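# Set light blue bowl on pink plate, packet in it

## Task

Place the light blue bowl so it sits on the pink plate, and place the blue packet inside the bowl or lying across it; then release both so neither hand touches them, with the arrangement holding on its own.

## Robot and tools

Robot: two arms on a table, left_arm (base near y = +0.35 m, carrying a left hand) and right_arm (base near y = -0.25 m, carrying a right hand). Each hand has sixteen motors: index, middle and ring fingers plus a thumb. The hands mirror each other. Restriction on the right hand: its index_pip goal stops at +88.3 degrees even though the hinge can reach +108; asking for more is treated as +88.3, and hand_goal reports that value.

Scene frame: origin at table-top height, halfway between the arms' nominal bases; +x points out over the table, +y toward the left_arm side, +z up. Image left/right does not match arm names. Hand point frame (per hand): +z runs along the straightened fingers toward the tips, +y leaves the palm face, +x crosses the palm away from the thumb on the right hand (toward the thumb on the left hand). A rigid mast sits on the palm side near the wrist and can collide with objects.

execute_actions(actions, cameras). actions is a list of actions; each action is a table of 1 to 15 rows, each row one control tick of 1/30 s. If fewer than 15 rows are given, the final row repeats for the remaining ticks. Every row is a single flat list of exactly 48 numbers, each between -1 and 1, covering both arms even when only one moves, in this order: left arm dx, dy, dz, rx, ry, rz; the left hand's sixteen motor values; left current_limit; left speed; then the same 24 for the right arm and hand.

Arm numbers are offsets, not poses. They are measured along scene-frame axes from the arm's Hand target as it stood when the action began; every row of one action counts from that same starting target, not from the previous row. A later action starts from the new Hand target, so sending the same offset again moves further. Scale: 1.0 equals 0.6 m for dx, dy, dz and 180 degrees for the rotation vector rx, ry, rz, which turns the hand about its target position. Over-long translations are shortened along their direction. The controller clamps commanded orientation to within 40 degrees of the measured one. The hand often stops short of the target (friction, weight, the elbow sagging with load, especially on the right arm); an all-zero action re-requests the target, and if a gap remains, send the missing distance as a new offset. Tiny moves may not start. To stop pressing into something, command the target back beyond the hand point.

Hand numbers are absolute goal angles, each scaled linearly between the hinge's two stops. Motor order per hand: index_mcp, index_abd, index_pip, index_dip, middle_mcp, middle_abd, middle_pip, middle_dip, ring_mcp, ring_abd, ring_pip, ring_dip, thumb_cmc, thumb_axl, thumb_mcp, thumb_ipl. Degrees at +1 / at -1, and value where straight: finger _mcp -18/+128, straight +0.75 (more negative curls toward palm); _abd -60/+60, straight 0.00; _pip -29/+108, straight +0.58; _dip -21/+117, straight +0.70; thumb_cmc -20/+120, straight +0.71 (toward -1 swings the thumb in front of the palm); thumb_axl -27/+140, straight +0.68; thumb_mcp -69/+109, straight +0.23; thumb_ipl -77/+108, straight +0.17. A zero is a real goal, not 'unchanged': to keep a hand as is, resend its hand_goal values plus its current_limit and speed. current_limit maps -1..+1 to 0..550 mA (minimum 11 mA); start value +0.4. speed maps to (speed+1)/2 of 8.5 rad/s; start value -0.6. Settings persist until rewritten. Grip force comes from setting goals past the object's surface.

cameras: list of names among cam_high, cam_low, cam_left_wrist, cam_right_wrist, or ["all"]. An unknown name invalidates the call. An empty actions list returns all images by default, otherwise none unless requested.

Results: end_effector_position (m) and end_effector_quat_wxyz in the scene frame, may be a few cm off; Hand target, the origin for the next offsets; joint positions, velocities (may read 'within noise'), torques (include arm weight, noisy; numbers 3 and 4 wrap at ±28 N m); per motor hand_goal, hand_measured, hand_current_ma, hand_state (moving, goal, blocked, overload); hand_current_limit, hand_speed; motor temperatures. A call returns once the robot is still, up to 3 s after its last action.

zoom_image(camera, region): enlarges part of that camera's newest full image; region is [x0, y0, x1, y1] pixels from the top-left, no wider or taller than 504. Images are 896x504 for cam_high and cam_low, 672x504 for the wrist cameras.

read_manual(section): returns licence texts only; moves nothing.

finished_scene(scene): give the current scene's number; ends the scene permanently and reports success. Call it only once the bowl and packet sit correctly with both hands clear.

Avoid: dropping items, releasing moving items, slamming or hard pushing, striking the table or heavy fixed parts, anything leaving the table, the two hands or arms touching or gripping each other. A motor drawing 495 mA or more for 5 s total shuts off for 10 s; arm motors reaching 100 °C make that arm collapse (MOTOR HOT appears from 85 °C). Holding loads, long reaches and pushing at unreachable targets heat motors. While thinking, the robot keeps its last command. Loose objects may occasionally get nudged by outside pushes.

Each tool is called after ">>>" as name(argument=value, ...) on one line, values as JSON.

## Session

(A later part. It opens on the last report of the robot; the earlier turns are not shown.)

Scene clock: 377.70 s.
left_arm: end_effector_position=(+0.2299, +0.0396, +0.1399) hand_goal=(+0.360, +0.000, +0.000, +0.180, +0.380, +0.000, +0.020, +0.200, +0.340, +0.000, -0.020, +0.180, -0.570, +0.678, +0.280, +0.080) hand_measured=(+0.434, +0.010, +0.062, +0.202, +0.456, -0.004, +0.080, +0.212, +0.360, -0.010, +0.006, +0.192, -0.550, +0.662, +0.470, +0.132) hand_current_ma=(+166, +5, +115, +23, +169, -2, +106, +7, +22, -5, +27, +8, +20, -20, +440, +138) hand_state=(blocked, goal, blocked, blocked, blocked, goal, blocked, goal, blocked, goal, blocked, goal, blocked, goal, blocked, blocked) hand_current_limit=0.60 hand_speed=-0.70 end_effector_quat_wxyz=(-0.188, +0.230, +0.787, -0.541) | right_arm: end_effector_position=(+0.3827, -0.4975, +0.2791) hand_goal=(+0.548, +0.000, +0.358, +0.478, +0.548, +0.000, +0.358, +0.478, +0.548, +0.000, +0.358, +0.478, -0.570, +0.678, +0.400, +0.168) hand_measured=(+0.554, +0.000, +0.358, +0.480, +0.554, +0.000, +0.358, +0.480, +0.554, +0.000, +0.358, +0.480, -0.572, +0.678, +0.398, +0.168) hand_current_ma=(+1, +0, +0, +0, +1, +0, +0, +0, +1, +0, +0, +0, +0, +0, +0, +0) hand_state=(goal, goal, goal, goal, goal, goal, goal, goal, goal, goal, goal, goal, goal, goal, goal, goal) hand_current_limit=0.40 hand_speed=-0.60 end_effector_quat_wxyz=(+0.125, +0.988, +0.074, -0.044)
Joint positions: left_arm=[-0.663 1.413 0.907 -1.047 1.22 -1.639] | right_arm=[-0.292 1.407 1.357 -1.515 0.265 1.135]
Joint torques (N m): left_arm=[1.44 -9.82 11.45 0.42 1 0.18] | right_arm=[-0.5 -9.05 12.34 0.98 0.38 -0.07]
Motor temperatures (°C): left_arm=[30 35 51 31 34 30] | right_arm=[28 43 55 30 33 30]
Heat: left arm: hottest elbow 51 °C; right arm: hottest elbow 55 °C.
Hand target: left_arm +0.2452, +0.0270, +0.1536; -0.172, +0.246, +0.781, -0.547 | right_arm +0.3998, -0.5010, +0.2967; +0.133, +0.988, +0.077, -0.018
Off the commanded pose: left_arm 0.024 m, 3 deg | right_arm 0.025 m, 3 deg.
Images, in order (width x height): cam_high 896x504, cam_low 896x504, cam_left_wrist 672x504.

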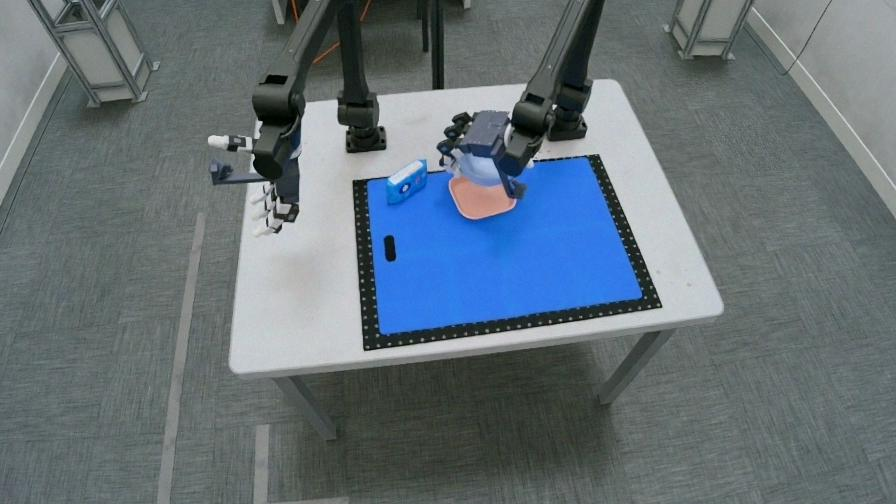

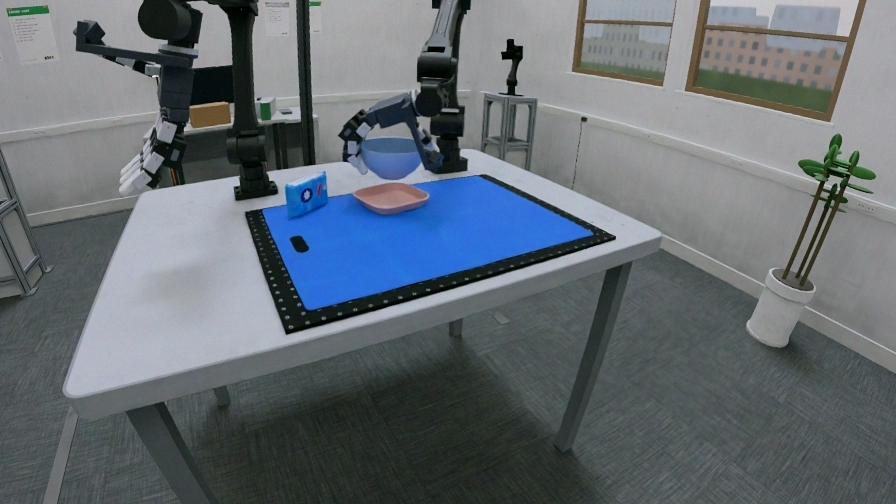

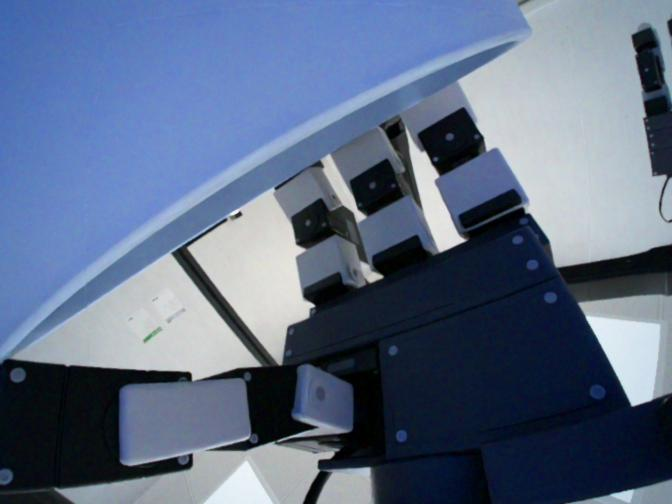

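>>> execute_actions(actions=[[[0.055,-0.045,-0.02,0,0,0,0.36,0,0.0,0.18,0.38,0,0.02,0.2,0.34,0,-0.02,0.18,-0.571,0.678,0.28,0.08,0.6,-0.7,0,0,0,0,0,0,0.548,0,0.358,0.478,0.548,0,0.358,0.478,0.548,0,0.358,0.478,-0.571,0.678,0.4,0.168,0.4,-0.6]]], cameras=["cam_high","cam_low"])

>>> zoom_image(camera="cam_low", region=[310, 60, 480, 240])

>>> zoom_image(camera="cam_high", region=[400, 80, 600, 240])

Scene clock: 388.07 s.
left_arm: end_effector_position=(+0.2636, +0.0154, +0.1274) hand_goal=(+0.360, +0.000, +0.000, +0.180, +0.380, +0.000, +0.020, +0.200, +0.340, +0.000, -0.020, +0.180, -0.570, +0.678, +0.280, +0.080) hand_measured=(+0.434, +0.010, +0.062, +0.202, +0.456, -0.004, +0.080, +0.212, +0.360, -0.010, +0.006, +0.192, -0.550, +0.662, +0.470, +0.132) hand_current_ma=(+166, +5, +115, +23, +169, -2, +106, +8, +22, -5, +27, +8, +20, -20, +440, +138) hand_state=(blocked, goal, blocked, blocked, blocked, goal, blocked, goal, blocked, goal, blocked, goal, blocked, goal, blocked, blocked) hand_current_limit=0.60 hand_speed=-0.70 end_effector_quat_wxyz=(-0.189, +0.229, +0.787, -0.540) | right_arm: end_effector_position=(+0.3827, -0.4975, +0.2791) hand_goal=(+0.548, +0.000, +0.358, +0.478, +0.548, +0.000, +0.358, +0.478, +0.548, +0.000, +0.358, +0.478, -0.570, +0.678, +0.400, +0.168) hand_measured=(+0.554, +0.000, +0.358, +0.480, +0.554, +0.000, +0.358, +0.480, +0.554, +0.000, +0.358, +0.480, -0.572, +0.678, +0.398, +0.168) hand_current_ma=(+1, +0, +0, +0, +1, +0, +0, +0, +1, +0, +0, +0, +0, +0, +0, +0) hand_state=(goal, goal, goal, goal, goal, goal, goal, goal, goal, goal, goal, goal, goal, goal, goal, goal) hand_current_limit=0.40 hand_speed=-0.60 end_effector_quat_wxyz=(+0.125, +0.988, +0.074, -0.044)
Joint positions: left_arm=[-0.663 1.537 1.004 -1.025 1.219 -1.639] | right_arm=[-0.292 1.407 1.357 -1.515 0.265 1.135]
Joint torques (N m): left_arm=[1.03 -11.58 11.48 0.7 1 0.06] | right_arm=[-0.38 -8.94 12.27 0.96 0.4 -0.08]
Motor temperatures (°C): left_arm=[30 35 54 31 34 30] | right_arm=[28 43 55 30 33 30]
Heat: left arm: hottest elbow 54 °C; right arm: hottest elbow 55 °C.
Hand target: left_arm +0.2781, +0.0001, +0.1415; -0.173, +0.246, +0.781, -0.547 | right_arm +0.3998, -0.5010, +0.2967; +0.133, +0.988, +0.077, -0.018
Off the commanded pose: left_arm 0.026 m, 3 deg | right_arm 0.025 m, 3 deg.
Images, in order (width x height): cam_high 896x504, cam_low 896x504.

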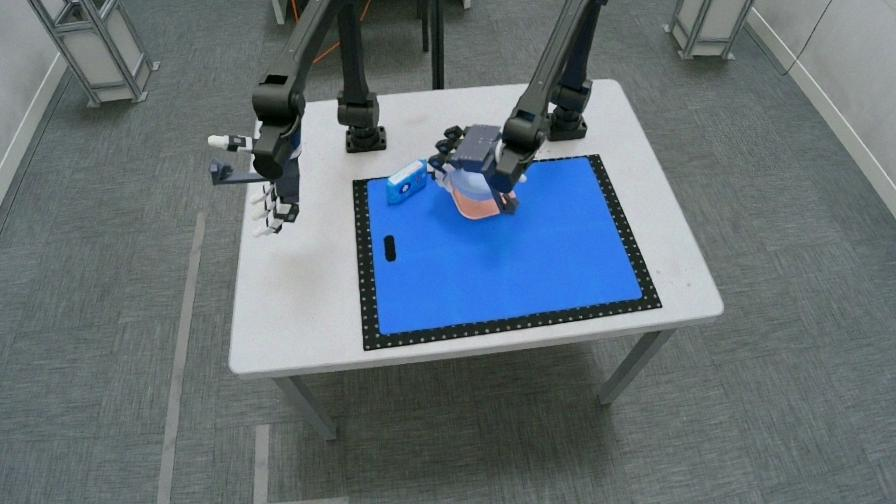

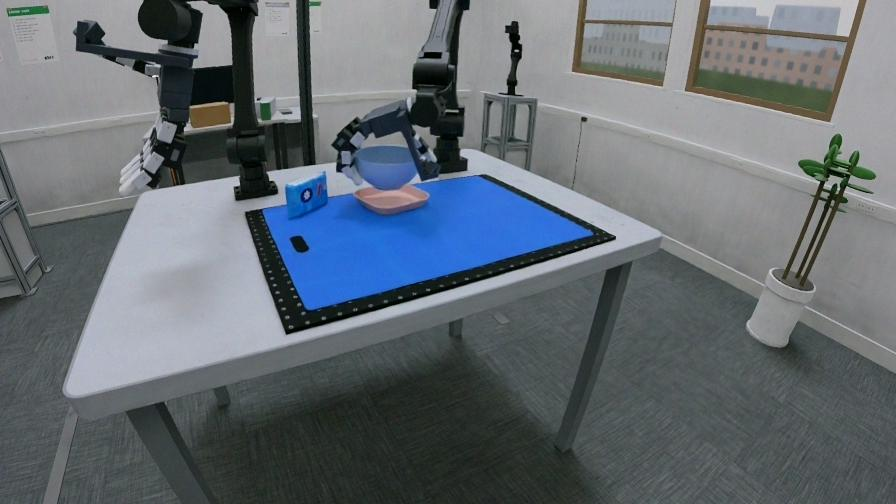

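Scaled by 2.800 from the camera's 896x504 image, which has a finer 1280x720 frame.

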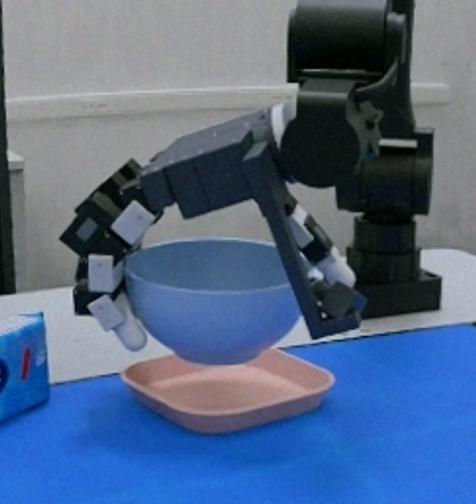

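Scaled by 2.520 from the camera's 896x504 image, which has a finer 1280x720 frame.

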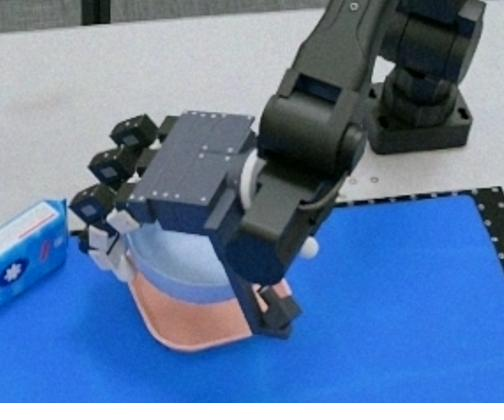

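>>> execute_actions(actions=[[[-0.033,0.025,-0.03,0,0,0,0.36,0,0.0,0.18,0.38,0,0.02,0.2,0.34,0,-0.02,0.18,-0.571,0.678,0.28,0.08,0.6,-0.7,0,0,0,0,0,0,0.548,0,0.358,0.478,0.548,0,0.358,0.478,0.548,0,0.358,0.478,-0.571,0.678,0.4,0.168,0.4,-0.6]],[[0,0,-0.035,0,0,0,0.36,0,0.0,0.18,0.38,0,0.02,0.2,0.34,0,-0.02,0.18,-0.571,0.678,0.28,0.08,0.6,-0.7,0,0,0,0,0,0,0.548,0,0.358,0.478,0.548,0,0.358,0.478,0.548,0,0.358,0.478,-0.571,0.678,0.4,0.168,0.4,-0.6]]], cameras=["cam_high","cam_low"])

>>> zoom_image(camera="cam_low", region=[310, 60, 480, 240])

>>> zoom_image(camera="cam_high", region=[400, 80, 600, 240])

Scene clock: 400.40 s.
left_arm: end_effector_position=(+0.2592, +0.0186, +0.1045) hand_goal=(+0.360, +0.000, +0.000, +0.180, +0.380, +0.000, +0.020, +0.200, +0.340, +0.000, -0.020, +0.180, -0.570, +0.678, +0.280, +0.080) hand_measured=(+0.434, +0.010, +0.062, +0.202, +0.456, -0.004, +0.080, +0.212, +0.360, -0.010, +0.006, +0.192, -0.550, +0.662, +0.470, +0.132) hand_current_ma=(+166, +5, +115, +23, +169, -2, +106, +8, +22, -5, +27, +8, +20, -20, +440, +138) hand_state=(blocked, goal, blocked, blocked, blocked, goal, blocked, goal, blocked, goal, blocked, goal, blocked, goal, blocked, blocked) hand_current_limit=0.60 hand_speed=-0.70 end_effector_quat_wxyz=(-0.173, +0.240, +0.784, -0.546) | right_arm: end_effector_position=(+0.3827, -0.4975, +0.2791) hand_goal=(+0.548, +0.000, +0.358, +0.478, +0.548, +0.000, +0.358, +0.478, +0.548, +0.000, +0.358, +0.478, -0.570, +0.678, +0.400, +0.168) hand_measured=(+0.554, +0.000, +0.358, +0.480, +0.554, +0.000, +0.358, +0.480, +0.554, +0.000, +0.358, +0.480, -0.572, +0.678, +0.398, +0.168) hand_current_ma=(+1, +0, +0, +0, +1, +0, +0, +0, +1, +0, +0, +0, +0, +0, +0, +0) hand_state=(goal, goal, goal, goal, goal, goal, goal, goal, goal, goal, goal, goal, goal, goal, goal, goal) hand_current_limit=0.40 hand_speed=-0.60 end_effector_quat_wxyz=(+0.125, +0.988, +0.074, -0.044)
Joint positions: left_arm=[-0.663 1.536 0.934 -0.914 1.219 -1.638] | right_arm=[-0.292 1.407 1.357 -1.515 0.265 1.135]
Joint torques (N m): left_arm=[1.08 -11.16 7.35 1.14 1.04 0.08] | right_arm=[-0.32 -8.88 12.31 0.91 0.39 -0.08]
Motor temperatures (°C): left_arm=[30 35 53 31 34 30] | right_arm=[28 43 55 30 33 30]
Heat: left arm: hottest elbow 53 °C; right arm: hottest elbow 55 °C.
Hand target: left_arm +0.2583, +0.0151, +0.1026; -0.173, +0.246, +0.781, -0.547 | right_arm +0.3998, -0.5010, +0.2967; +0.133, +0.988, +0.077, -0.018
Off the commanded pose: left_arm 0.004 m, 1 deg | right_arm 0.025 m, 3 deg.
Images, in order (width x height): cam_high 896x504, cam_low 896x504.

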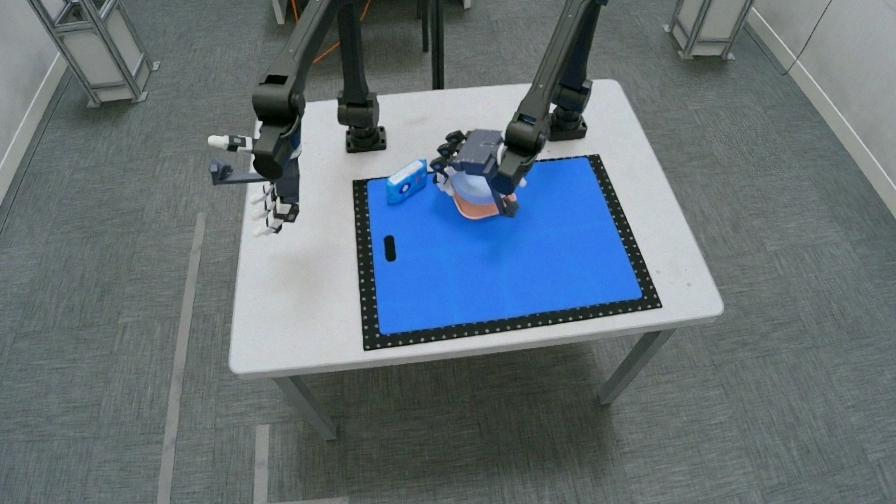

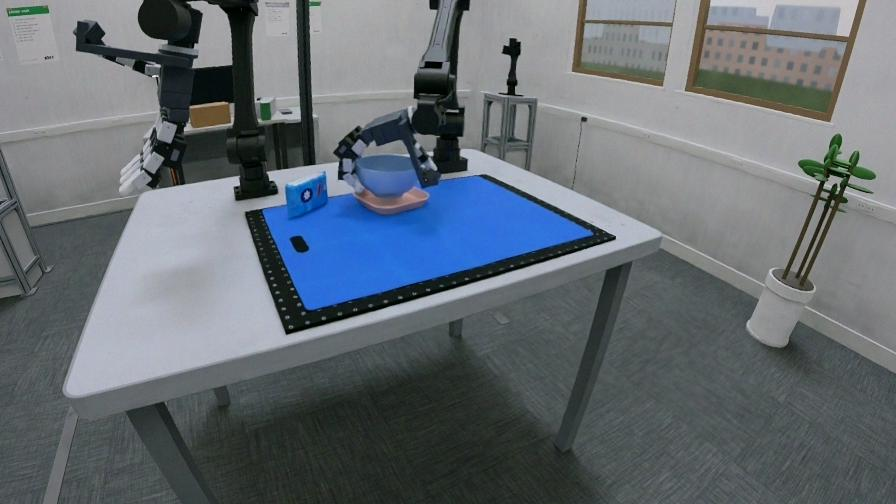

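Scaled by 2.800 from the camera's 896x504 image, which has a finer 1280x720 frame.

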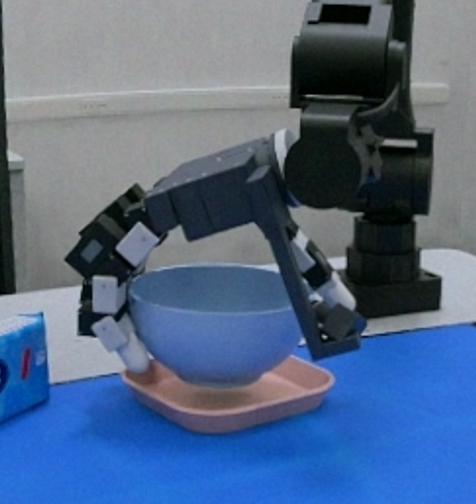

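Scaled by 2.520 from the camera's 896x504 image, which has a finer 1280x720 frame.

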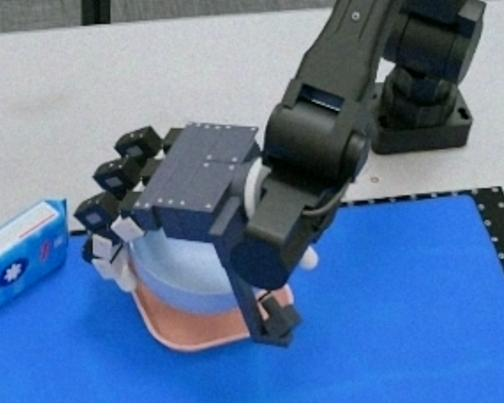

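>>> execute_actions(actions=[[[-0.02,0.013,-0.025,0,0,0,0.36,0,0.0,0.18,0.38,0,0.02,0.2,0.34,0,-0.02,0.18,-0.571,0.678,0.28,0.08,0.6,-0.7,0,0,0,0,0,0,0.548,0,0.358,0.478,0.548,0,0.358,0.478,0.548,0,0.358,0.478,-0.571,0.678,0.4,0.168,0.4,-0.6]],[[0,0,-0.017,0,0,0,0.36,0,0.0,0.18,0.38,0,0.02,0.2,0.34,0,-0.02,0.18,-0.571,0.678,0.28,0.08,0.6,-0.7,0,0,0,0,0,0,0.548,0,0.358,0.478,0.548,0,0.358,0.478,0.548,0,0.358,0.478,-0.571,0.678,0.4,0.168,0.4,-0.6]]], cameras=["cam_high","cam_low"])

>>> zoom_image(camera="cam_low", region=[310, 60, 480, 240])

>>> zoom_image(camera="cam_high", region=[400, 80, 600, 240])

Scene clock: 407.43 s.
left_arm: end_effector_position=(+0.2499, +0.0251, +0.0839) hand_goal=(+0.360, +0.000, +0.000, +0.180, +0.380, +0.000, +0.020, +0.200, +0.340, +0.000, -0.020, +0.180, -0.570, +0.678, +0.280, +0.080) hand_measured=(+0.434, +0.010, +0.062, +0.202, +0.456, -0.004, +0.080, +0.212, +0.360, -0.010, +0.004, +0.188, -0.548, +0.662, +0.470, +0.132) hand_current_ma=(+166, +5, +115, +21, +169, -2, +106, +8, +22, -5, +26, +4, +22, -20, +440, +138) hand_state=(blocked, goal, blocked, blocked, blocked, goal, blocked, goal, blocked, goal, blocked, goal, blocked, goal, blocked, blocked) hand_current_limit=0.60 hand_speed=-0.70 end_effector_quat_wxyz=(-0.168, +0.244, +0.782, -0.548) | right_arm: end_effector_position=(+0.3827, -0.4975, +0.2791) hand_goal=(+0.548, +0.000, +0.358, +0.478, +0.548, +0.000, +0.358, +0.478, +0.548, +0.000, +0.358, +0.478, -0.570, +0.678, +0.400, +0.168) hand_measured=(+0.554, +0.000, +0.358, +0.480, +0.554, +0.000, +0.358, +0.480, +0.554, +0.000, +0.358, +0.480, -0.572, +0.678, +0.398, +0.168) hand_current_ma=(+1, +0, +0, +0, +1, +0, +0, +0, +1, +0, +0, +0, +0, +0, +0, +0) hand_state=(goal, goal, goal, goal, goal, goal, goal, goal, goal, goal, goal, goal, goal, goal, goal, goal) hand_current_limit=0.40 hand_speed=-0.60 end_effector_quat_wxyz=(+0.125, +0.988, +0.074, -0.044)
Joint positions: left_arm=[-0.663 1.538 0.87 -0.834 1.22 -1.638] | right_arm=[-0.292 1.407 1.357 -1.515 0.265 1.135]
Joint torques (N m): left_arm=[0.67 -10.17 6.65 1.28 0.94 0.02] | right_arm=[-0.44 -9 12.33 0.96 0.38 -0.06]
Motor temperatures (°C): left_arm=[30 35 52 31 34 30] | right_arm=[28 42 56 30 33 30]
Heat: left arm: hottest elbow 52 °C; right arm: hottest elbow 56 °C.
Hand target: left_arm +0.2463, +0.0229, +0.0774; -0.173, +0.246, +0.781, -0.547 | right_arm +0.3998, -0.5010, +0.2967; +0.133, +0.988, +0.077, -0.018
Off the commanded pose: left_arm 0.008 m, 1 deg | right_arm 0.025 m, 3 deg.
Images, in order (width x height): cam_high 896x504, cam_low 896x504.

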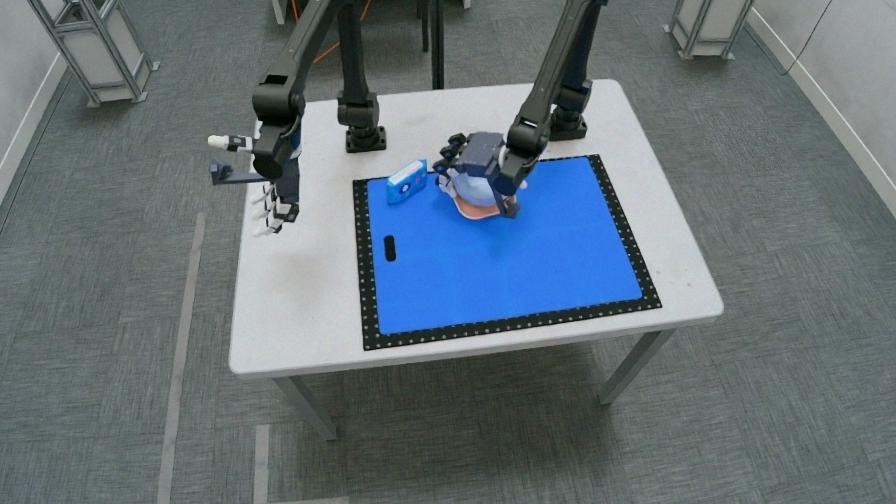

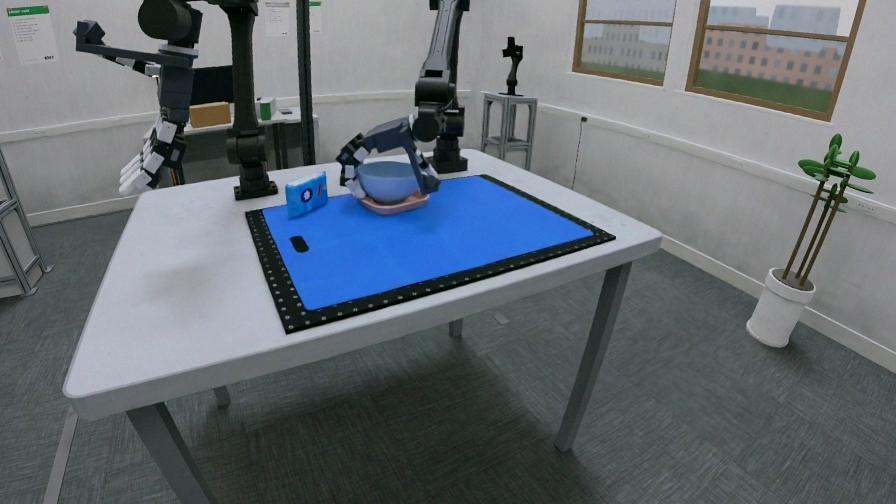

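Scaled by 2.800 from the camera's 896x504 image, which has a finer 1280x720 frame.

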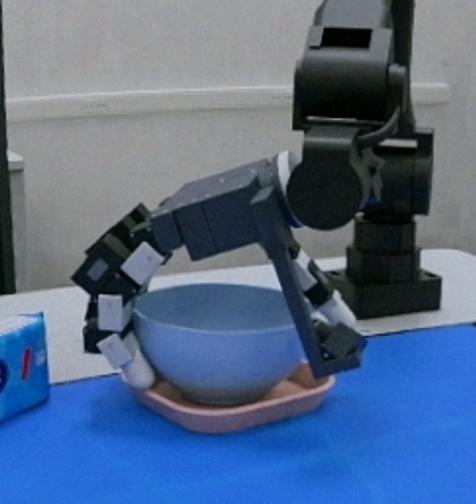

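Scaled by 2.520 from the camera's 896x504 image, which has a finer 1280x720 frame.

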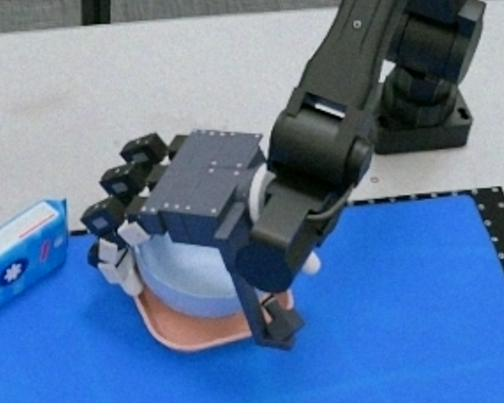

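>>> execute_actions(actions=[[[0,0,-0.003,0,0,0,0.42,0,0.05,0.2,0.44,0,0.07,0.21,0.36,0,0.0,0.19,-0.571,0.678,0.42,0.12,0.4,-0.8,0,0,0,0,0,0,0.548,0,0.358,0.478,0.548,0,0.358,0.478,0.548,0,0.358,0.478,-0.571,0.678,0.4,0.168,0.4,-0.6]],[[0,0,0,0,0,0,0.49,0,0.2,0.35,0.49,0,0.2,0.35,0.49,0,0.2,0.35,-0.571,0.678,0.55,0.168,0.4,-0.8,0,0,0,0,0,0,0.548,0,0.358,0.478,0.548,0,0.358,0.478,0.548,0,0.358,0.478,-0.571,0.678,0.4,0.168,0.4,-0.6]],[[0,0,0,0,0,0,0.548,0,0.358,0.478,0.548,0,0.358,0.478,0.548,0,0.358,0.478,-0.571,0.678,0.65,0.168,0.4,-0.7,0,0,0,0,0,0,0.548,0,0.358,0.478,0.548,0,0.358,0.478,0.548,0,0.358,0.478,-0.571,0.678,0.4,0.168,0.4,-0.6]]], cameras=["cam_high","cam_low"])

>>> zoom_image(camera="cam_low", region=[310, 60, 480, 240])

>>> zoom_image(camera="cam_high", region=[400, 80, 600, 240])

Scene clock: 415.23 s.
left_arm: end_effector_position=(+0.2501, +0.0249, +0.0810) hand_goal=(+0.548, +0.000, +0.358, +0.478, +0.548, +0.000, +0.358, +0.478, +0.548, +0.000, +0.358, +0.478, -0.570, +0.678, +0.650, +0.168) hand_measured=(+0.530, +0.002, +0.352, +0.476, +0.530, -0.004, +0.352, +0.476, +0.528, -0.004, +0.352, +0.474, -0.568, +0.676, +0.640, +0.166) hand_current_ma=(-16, +1, -3, -1, -18, -1, -3, -1, -20, -1, -3, -1, +0, -1, -10, -1) hand_state=(goal, goal, goal, goal, goal, goal, goal, goal, goal, goal, goal, goal, goal, goal, goal, goal) hand_current_limit=0.40 hand_speed=-0.70 end_effector_quat_wxyz=(-0.167, +0.244, +0.782, -0.548) | right_arm: end_effector_position=(+0.3827, -0.4975, +0.2791) hand_goal=(+0.548, +0.000, +0.358, +0.478, +0.548, +0.000, +0.358, +0.478, +0.548, +0.000, +0.358, +0.478, -0.570, +0.678, +0.400, +0.168) hand_measured=(+0.554, +0.000, +0.358, +0.480, +0.554, +0.000, +0.358, +0.480, +0.554, +0.000, +0.358, +0.480, -0.572, +0.678, +0.398, +0.168) hand_current_ma=(+1, +0, +0, +0, +1, +0, +0, +0, +1, +0, +0, +0, +0, +0, +0, +0) hand_state=(goal, goal, goal, goal, goal, goal, goal, goal, goal, goal, goal, goal, goal, goal, goal, goal) hand_current_limit=0.40 hand_speed=-0.60 end_effector_quat_wxyz=(+0.125, +0.988, +0.074, -0.044)
Joint positions: left_arm=[-0.663 1.543 0.867 -0.824 1.22 -1.638] | right_arm=[-0.292 1.407 1.357 -1.515 0.265 1.135]
Joint torques (N m): left_arm=[1.14 -10.05 6.63 1.09 1.03 0.05] | right_arm=[-0.21 -8.88 12.34 1.02 0.39 -0.06]
Motor temperatures (°C): left_arm=[30 35 51 31 34 30] | right_arm=[28 42 56 30 33 30]
Heat: left arm: hottest elbow 51 °C; right arm: hottest elbow 56 °C.
Hand target: left_arm +0.2463, +0.0229, +0.0756; -0.173, +0.246, +0.781, -0.547 | right_arm +0.3998, -0.5010, +0.2967; +0.133, +0.988, +0.077, -0.018
Off the commanded pose: left_arm 0.007 m, 1 deg | right_arm 0.025 m, 3 deg.
Images, in order (width x height): cam_high 896x504, cam_low 896x504.

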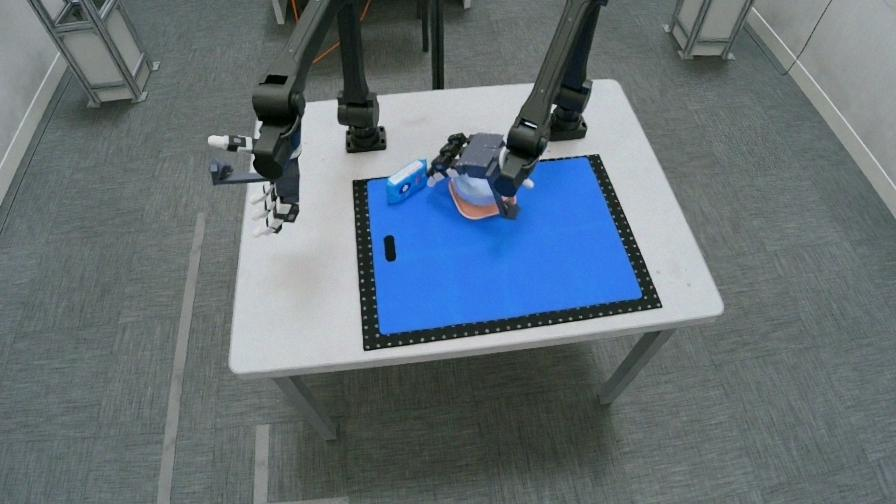

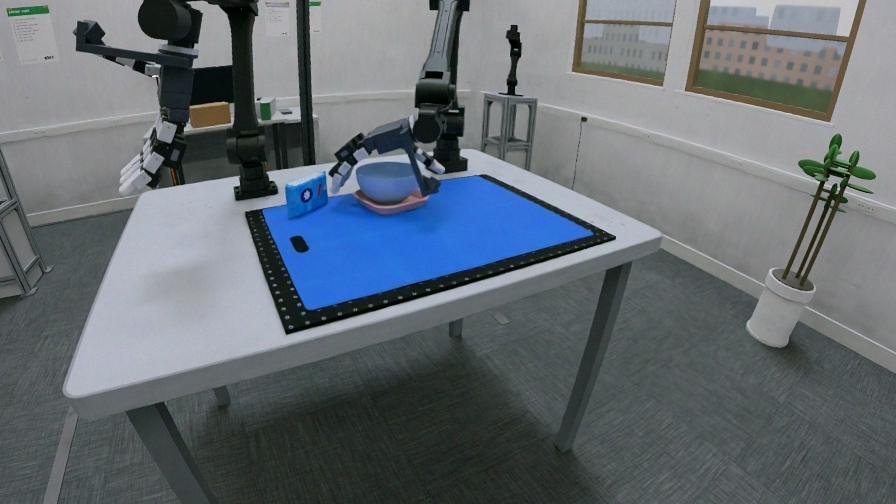

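Scaled by 2.800 from the camera's 896x504 image, which has a finer 1280x720 frame.

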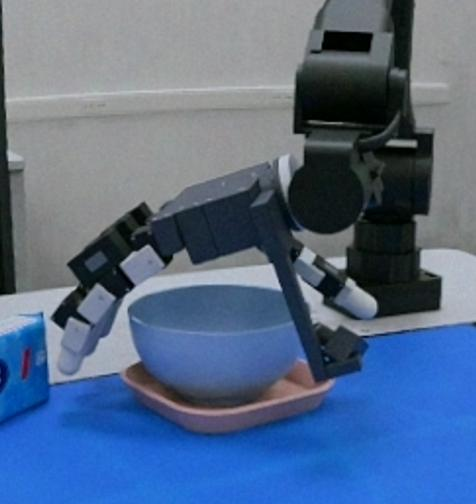

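Scaled by 2.520 from the camera's 896x504 image, which has a finer 1280x720 frame.

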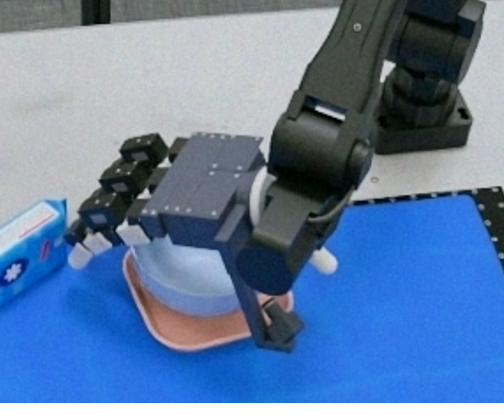

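>>> execute_actions(actions=[[[0,0,0.1,0,0,0,0.548,0,0.358,0.478,0.548,0,0.358,0.478,0.548,0,0.358,0.478,-0.571,0.678,0.65,0.168,0.4,-0.7,0,0,0,0,0,0,0.548,0,0.358,0.478,0.548,0,0.358,0.478,0.548,0,0.358,0.478,-0.571,0.678,0.4,0.168,0.4,-0.6]],[[0,0,0.15,0,0,0,0.548,0,0.358,0.478,0.548,0,0.358,0.478,0.548,0,0.358,0.478,-0.571,0.678,0.65,0.168,0.4,-0.7,0,0,0,0,0,0,0.548,0,0.358,0.478,0.548,0,0.358,0.478,0.548,0,0.358,0.478,-0.571,0.678,0.4,0.168,0.4,-0.6]]], cameras=["all"])

>>> zoom_image(camera="cam_low", region=[270, 100, 440, 240])

>>> zoom_image(camera="cam_high", region=[360, 100, 560, 240])

Scene clock: 420.87 s.
left_arm: end_effector_position=(+0.2377, +0.0318, +0.2143) hand_goal=(+0.548, +0.000, +0.358, +0.478, +0.548, +0.000, +0.358, +0.478, +0.548, +0.000, +0.358, +0.478, -0.570, +0.678, +0.650, +0.168) hand_measured=(+0.532, +0.002, +0.352, +0.476, +0.532, -0.004, +0.352, +0.476, +0.532, -0.002, +0.352, +0.474, -0.570, +0.676, +0.640, +0.166) hand_current_ma=(-13, +0, -2, -1, -15, -1, -3, -1, -15, -1, -2, -1, +0, -1, -8, -1) hand_state=(goal, goal, goal, goal, goal, goal, goal, goal, goal, goal, goal, goal, goal, goal, goal, goal) hand_current_limit=0.40 hand_speed=-0.70 end_effector_quat_wxyz=(-0.183, +0.229, +0.786, -0.544) | right_arm: end_effector_position=(+0.3827, -0.4975, +0.2791) hand_goal=(+0.548, +0.000, +0.358, +0.478, +0.548, +0.000, +0.358, +0.478, +0.548, +0.000, +0.358, +0.478, -0.570, +0.678, +0.400, +0.168) hand_measured=(+0.554, +0.000, +0.358, +0.480, +0.554, +0.000, +0.358, +0.480, +0.554, +0.000, +0.358, +0.480, -0.572, +0.678, +0.398, +0.168) hand_current_ma=(+1, +0, +0, +0, +1, +0, +0, +0, +1, +0, +0, +0, +0, +0, +0, +0) hand_state=(goal, goal, goal, goal, goal, goal, goal, goal, goal, goal, goal, goal, goal, goal, goal, goal) hand_current_limit=0.40 hand_speed=-0.60 end_effector_quat_wxyz=(+0.125, +0.988, +0.074, -0.044)
Joint positions: left_arm=[-0.666 1.347 1.053 -1.223 1.221 -1.668] | right_arm=[-0.292 1.407 1.357 -1.515 0.265 1.135]
Joint torques (N m): left_arm=[1.03 -10.05 11.6 0.34 0.91 0.19] | right_arm=[-0.5 -9 12.31 0.99 0.39 -0.06]
Motor temperatures (°C): left_arm=[30 36 51 31 35 30] | right_arm=[28 42 56 30 33 30]
Heat: left arm: hottest elbow 51 °C; right arm: hottest elbow 56 °C.
Hand target: left_arm +0.2462, +0.0229, +0.2255; -0.173, +0.246, +0.781, -0.547 | right_arm +0.3998, -0.5010, +0.2967; +0.133, +0.988, +0.077, -0.018
Off the commanded pose: left_arm 0.017 m, 2 deg | right_arm 0.025 m, 3 deg.

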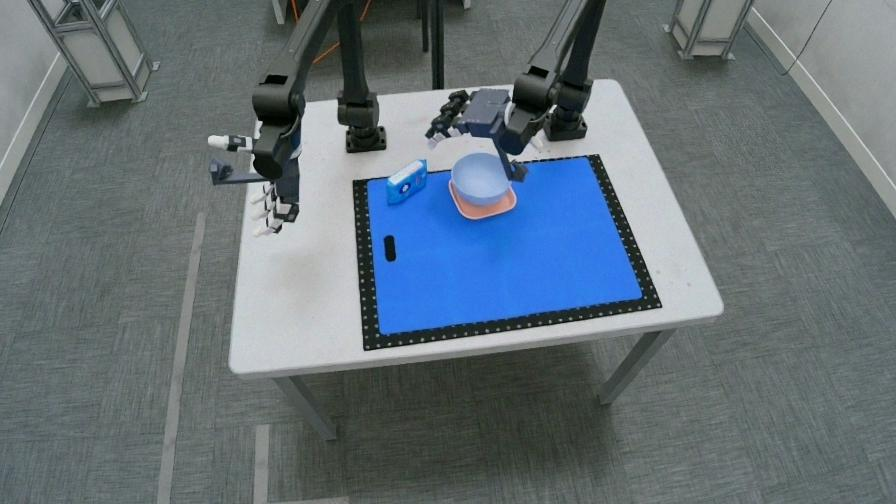

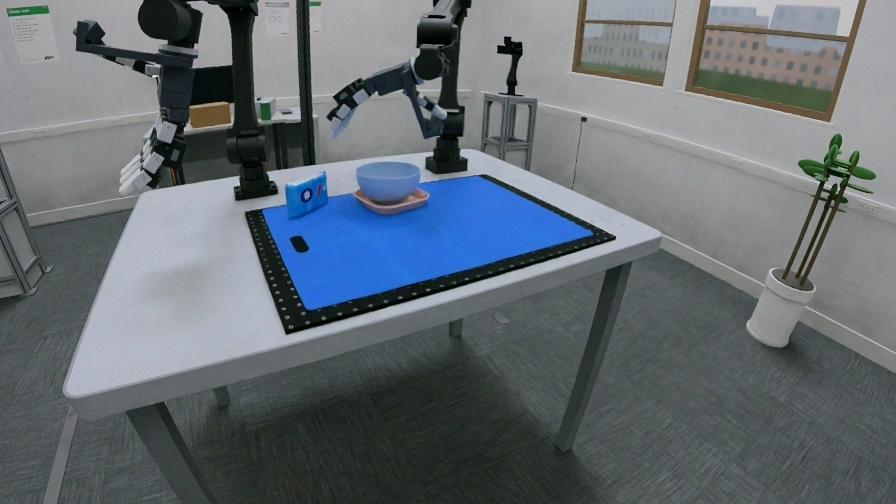

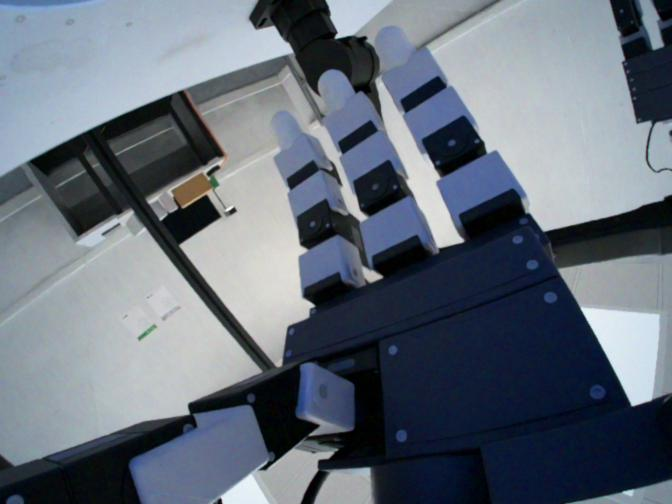

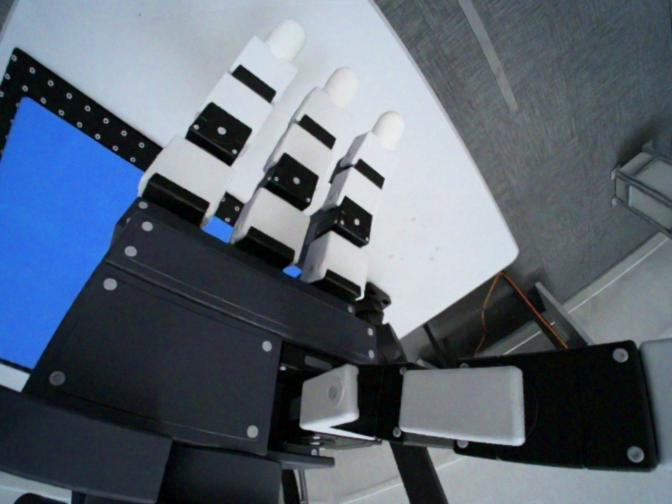

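Scaled by 2.965 from the camera's 896x504 image, which has a finer 1280x720 frame.

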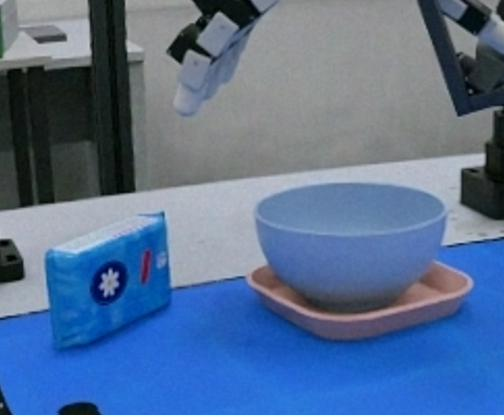

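Scaled by 2.520 from the camera's 896x504 image, which has a finer 1280x720 frame.

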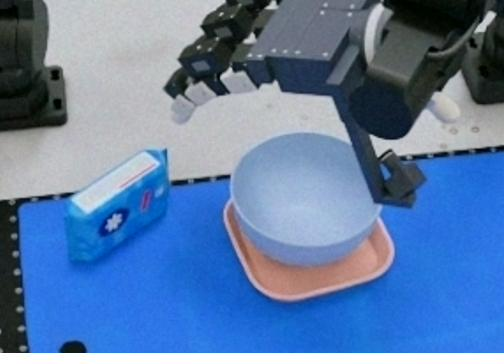

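>>> execute_actions(actions=[[[-0.0385,-0.159,-0.02,0,0,-0.0583,0.137,0,0.431,0.551,0.137,0,0.431,0.551,0.616,0,0.577,0.696,-0.571,0.678,0.112,0.168,0.4,-0.6,0,0,0,0,0,0,0.548,0,0.358,0.478,0.548,0,0.358,0.478,0.548,0,0.358,0.478,-0.571,0.678,0.4,0.168,0.4,-0.6]],[[-0.0385,-0.159,-0.046,0,0,-0.0583,0.137,0,0.431,0.551,0.137,0,0.431,0.551,0.616,0,0.577,0.696,-0.571,0.678,0.112,0.168,0.4,-0.6,0,0,0,0,0,0,0.548,0,0.358,0.478,0.548,0,0.358,0.478,0.548,0,0.358,0.478,-0.571,0.678,0.4,0.168,0.4,-0.6]]], cameras=["all"])

>>> zoom_image(camera="cam_low", region=[230, 60, 400, 240])

>>> zoom_image(camera="cam_high", region=[330, 100, 530, 240])

Scene clock: 444.90 s.
left_arm: end_effector_position=(+0.1869, -0.1555, +0.1731) hand_goal=(+0.138, +0.000, +0.432, +0.552, +0.138, +0.000, +0.432, +0.552, +0.616, +0.000, +0.578, +0.696, -0.570, +0.678, +0.112, +0.168) hand_measured=(+0.134, +0.002, +0.428, +0.550, +0.134, -0.002, +0.428, +0.550, +0.598, -0.002, +0.572, +0.692, -0.570, +0.676, +0.112, +0.166) hand_current_ma=(-2, +0, -1, -1, -2, -1, -1, -1, -18, -1, -3, -1, +0, -1, +0, -1) hand_state=(goal, goal, goal, goal, goal, goal, goal, goal, goal, goal, goal, goal, goal, goal, goal, goal) hand_current_limit=0.40 hand_speed=-0.60 end_effector_quat_wxyz=(-0.286, +0.372, +0.730, -0.498) | right_arm: end_effector_position=(+0.3827, -0.4975, +0.2791) hand_goal=(+0.548, +0.000, +0.358, +0.478, +0.548, +0.000, +0.358, +0.478, +0.548, +0.000, +0.358, +0.478, -0.570, +0.678, +0.400, +0.168) hand_measured=(+0.554, +0.000, +0.358, +0.480, +0.554, +0.000, +0.358, +0.480, +0.554, +0.000, +0.358, +0.480, -0.572, +0.678, +0.398, +0.168) hand_current_ma=(+1, +0, +0, +0, +1, +0, +0, +0, +1, +0, +0, +0, +0, +0, +0, +0) hand_state=(goal, goal, goal, goal, goal, goal, goal, goal, goal, goal, goal, goal, goal, goal, goal, goal) hand_current_limit=0.40 hand_speed=-0.60 end_effector_quat_wxyz=(+0.125, +0.988, +0.074, -0.044)
Joint positions: left_arm=[-1.053 1.777 1.445 -1.178 1.221 -1.685] | right_arm=[-0.292 1.407 1.357 -1.515 0.265 1.135]
Joint torques (N m): left_arm=[2.32 -16.91 11.9 0.35 0.9 0.13] | right_arm=[-0.38 -8.76 12.27 0.98 0.38 -0.06]
Motor temperatures (°C): left_arm=[30 36 55 31 35 30] | right_arm=[28 42 57 30 33 30]
Heat: left arm: hottest elbow 55 °C; right arm: hottest elbow 57 °C.
Hand target: left_arm +0.2000, -0.1679, +0.1861; -0.269, +0.384, +0.723, -0.506 | right_arm +0.3998, -0.5010, +0.2967; +0.133, +0.988, +0.077, -0.018
Off the commanded pose: left_arm 0.022 m, 3 deg | right_arm 0.025 m, 3 deg.

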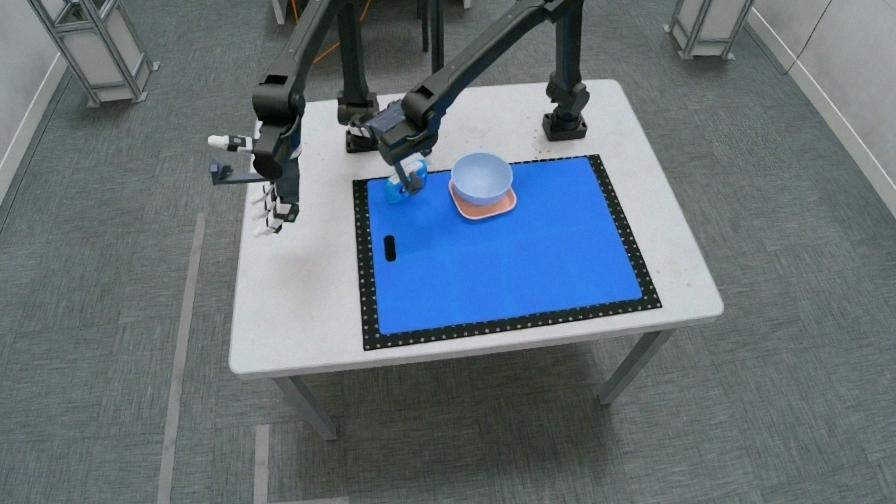

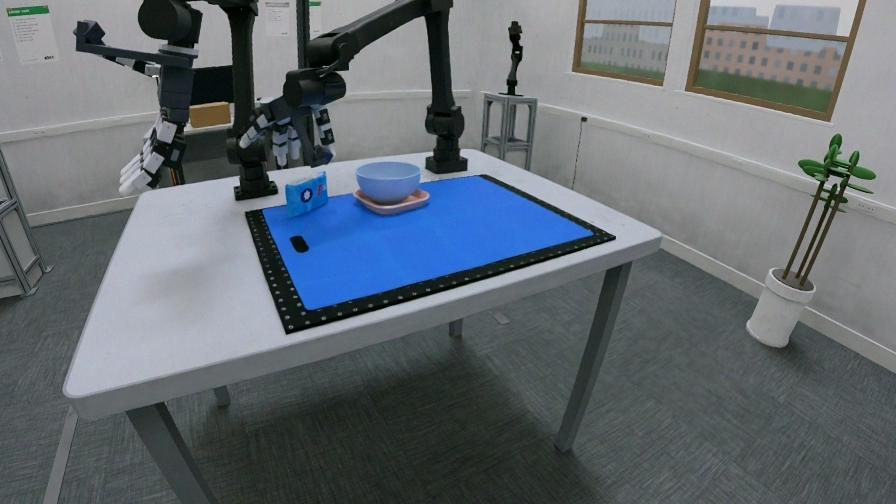

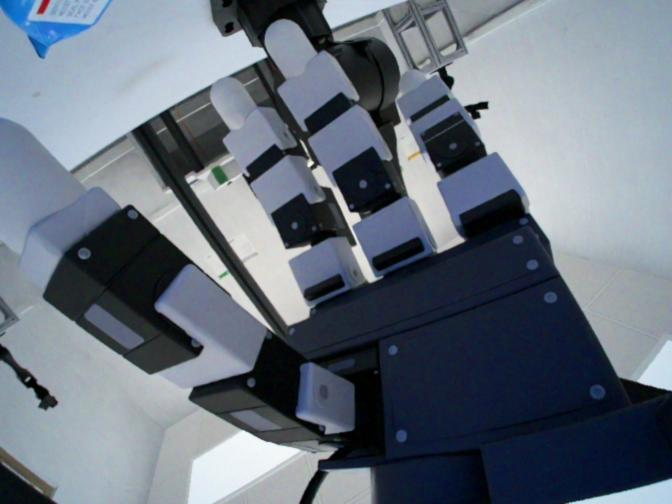

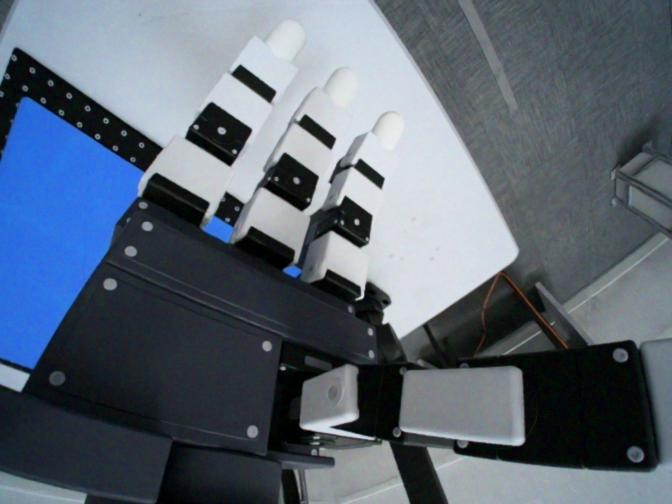

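Scaled by 2.800 from the camera's 896x504 image, which has a finer 1280x720 frame.

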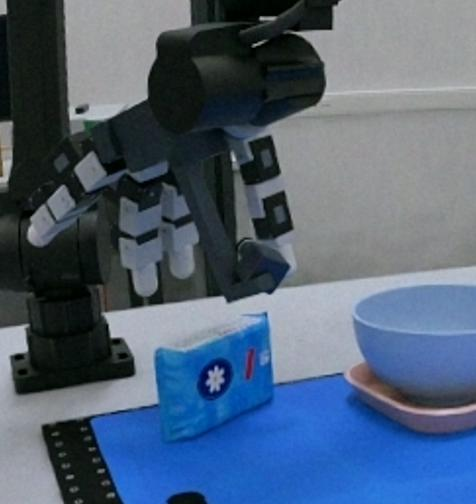

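Scaled by 2.520 from the camera's 896x504 image, which has a finer 1280x720 frame.

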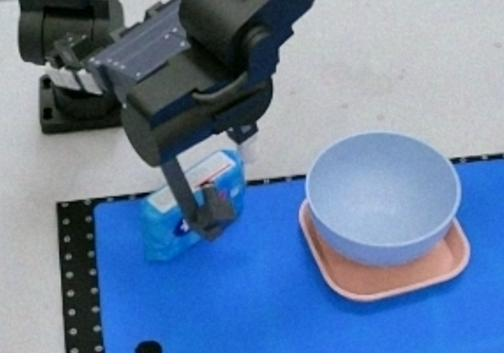

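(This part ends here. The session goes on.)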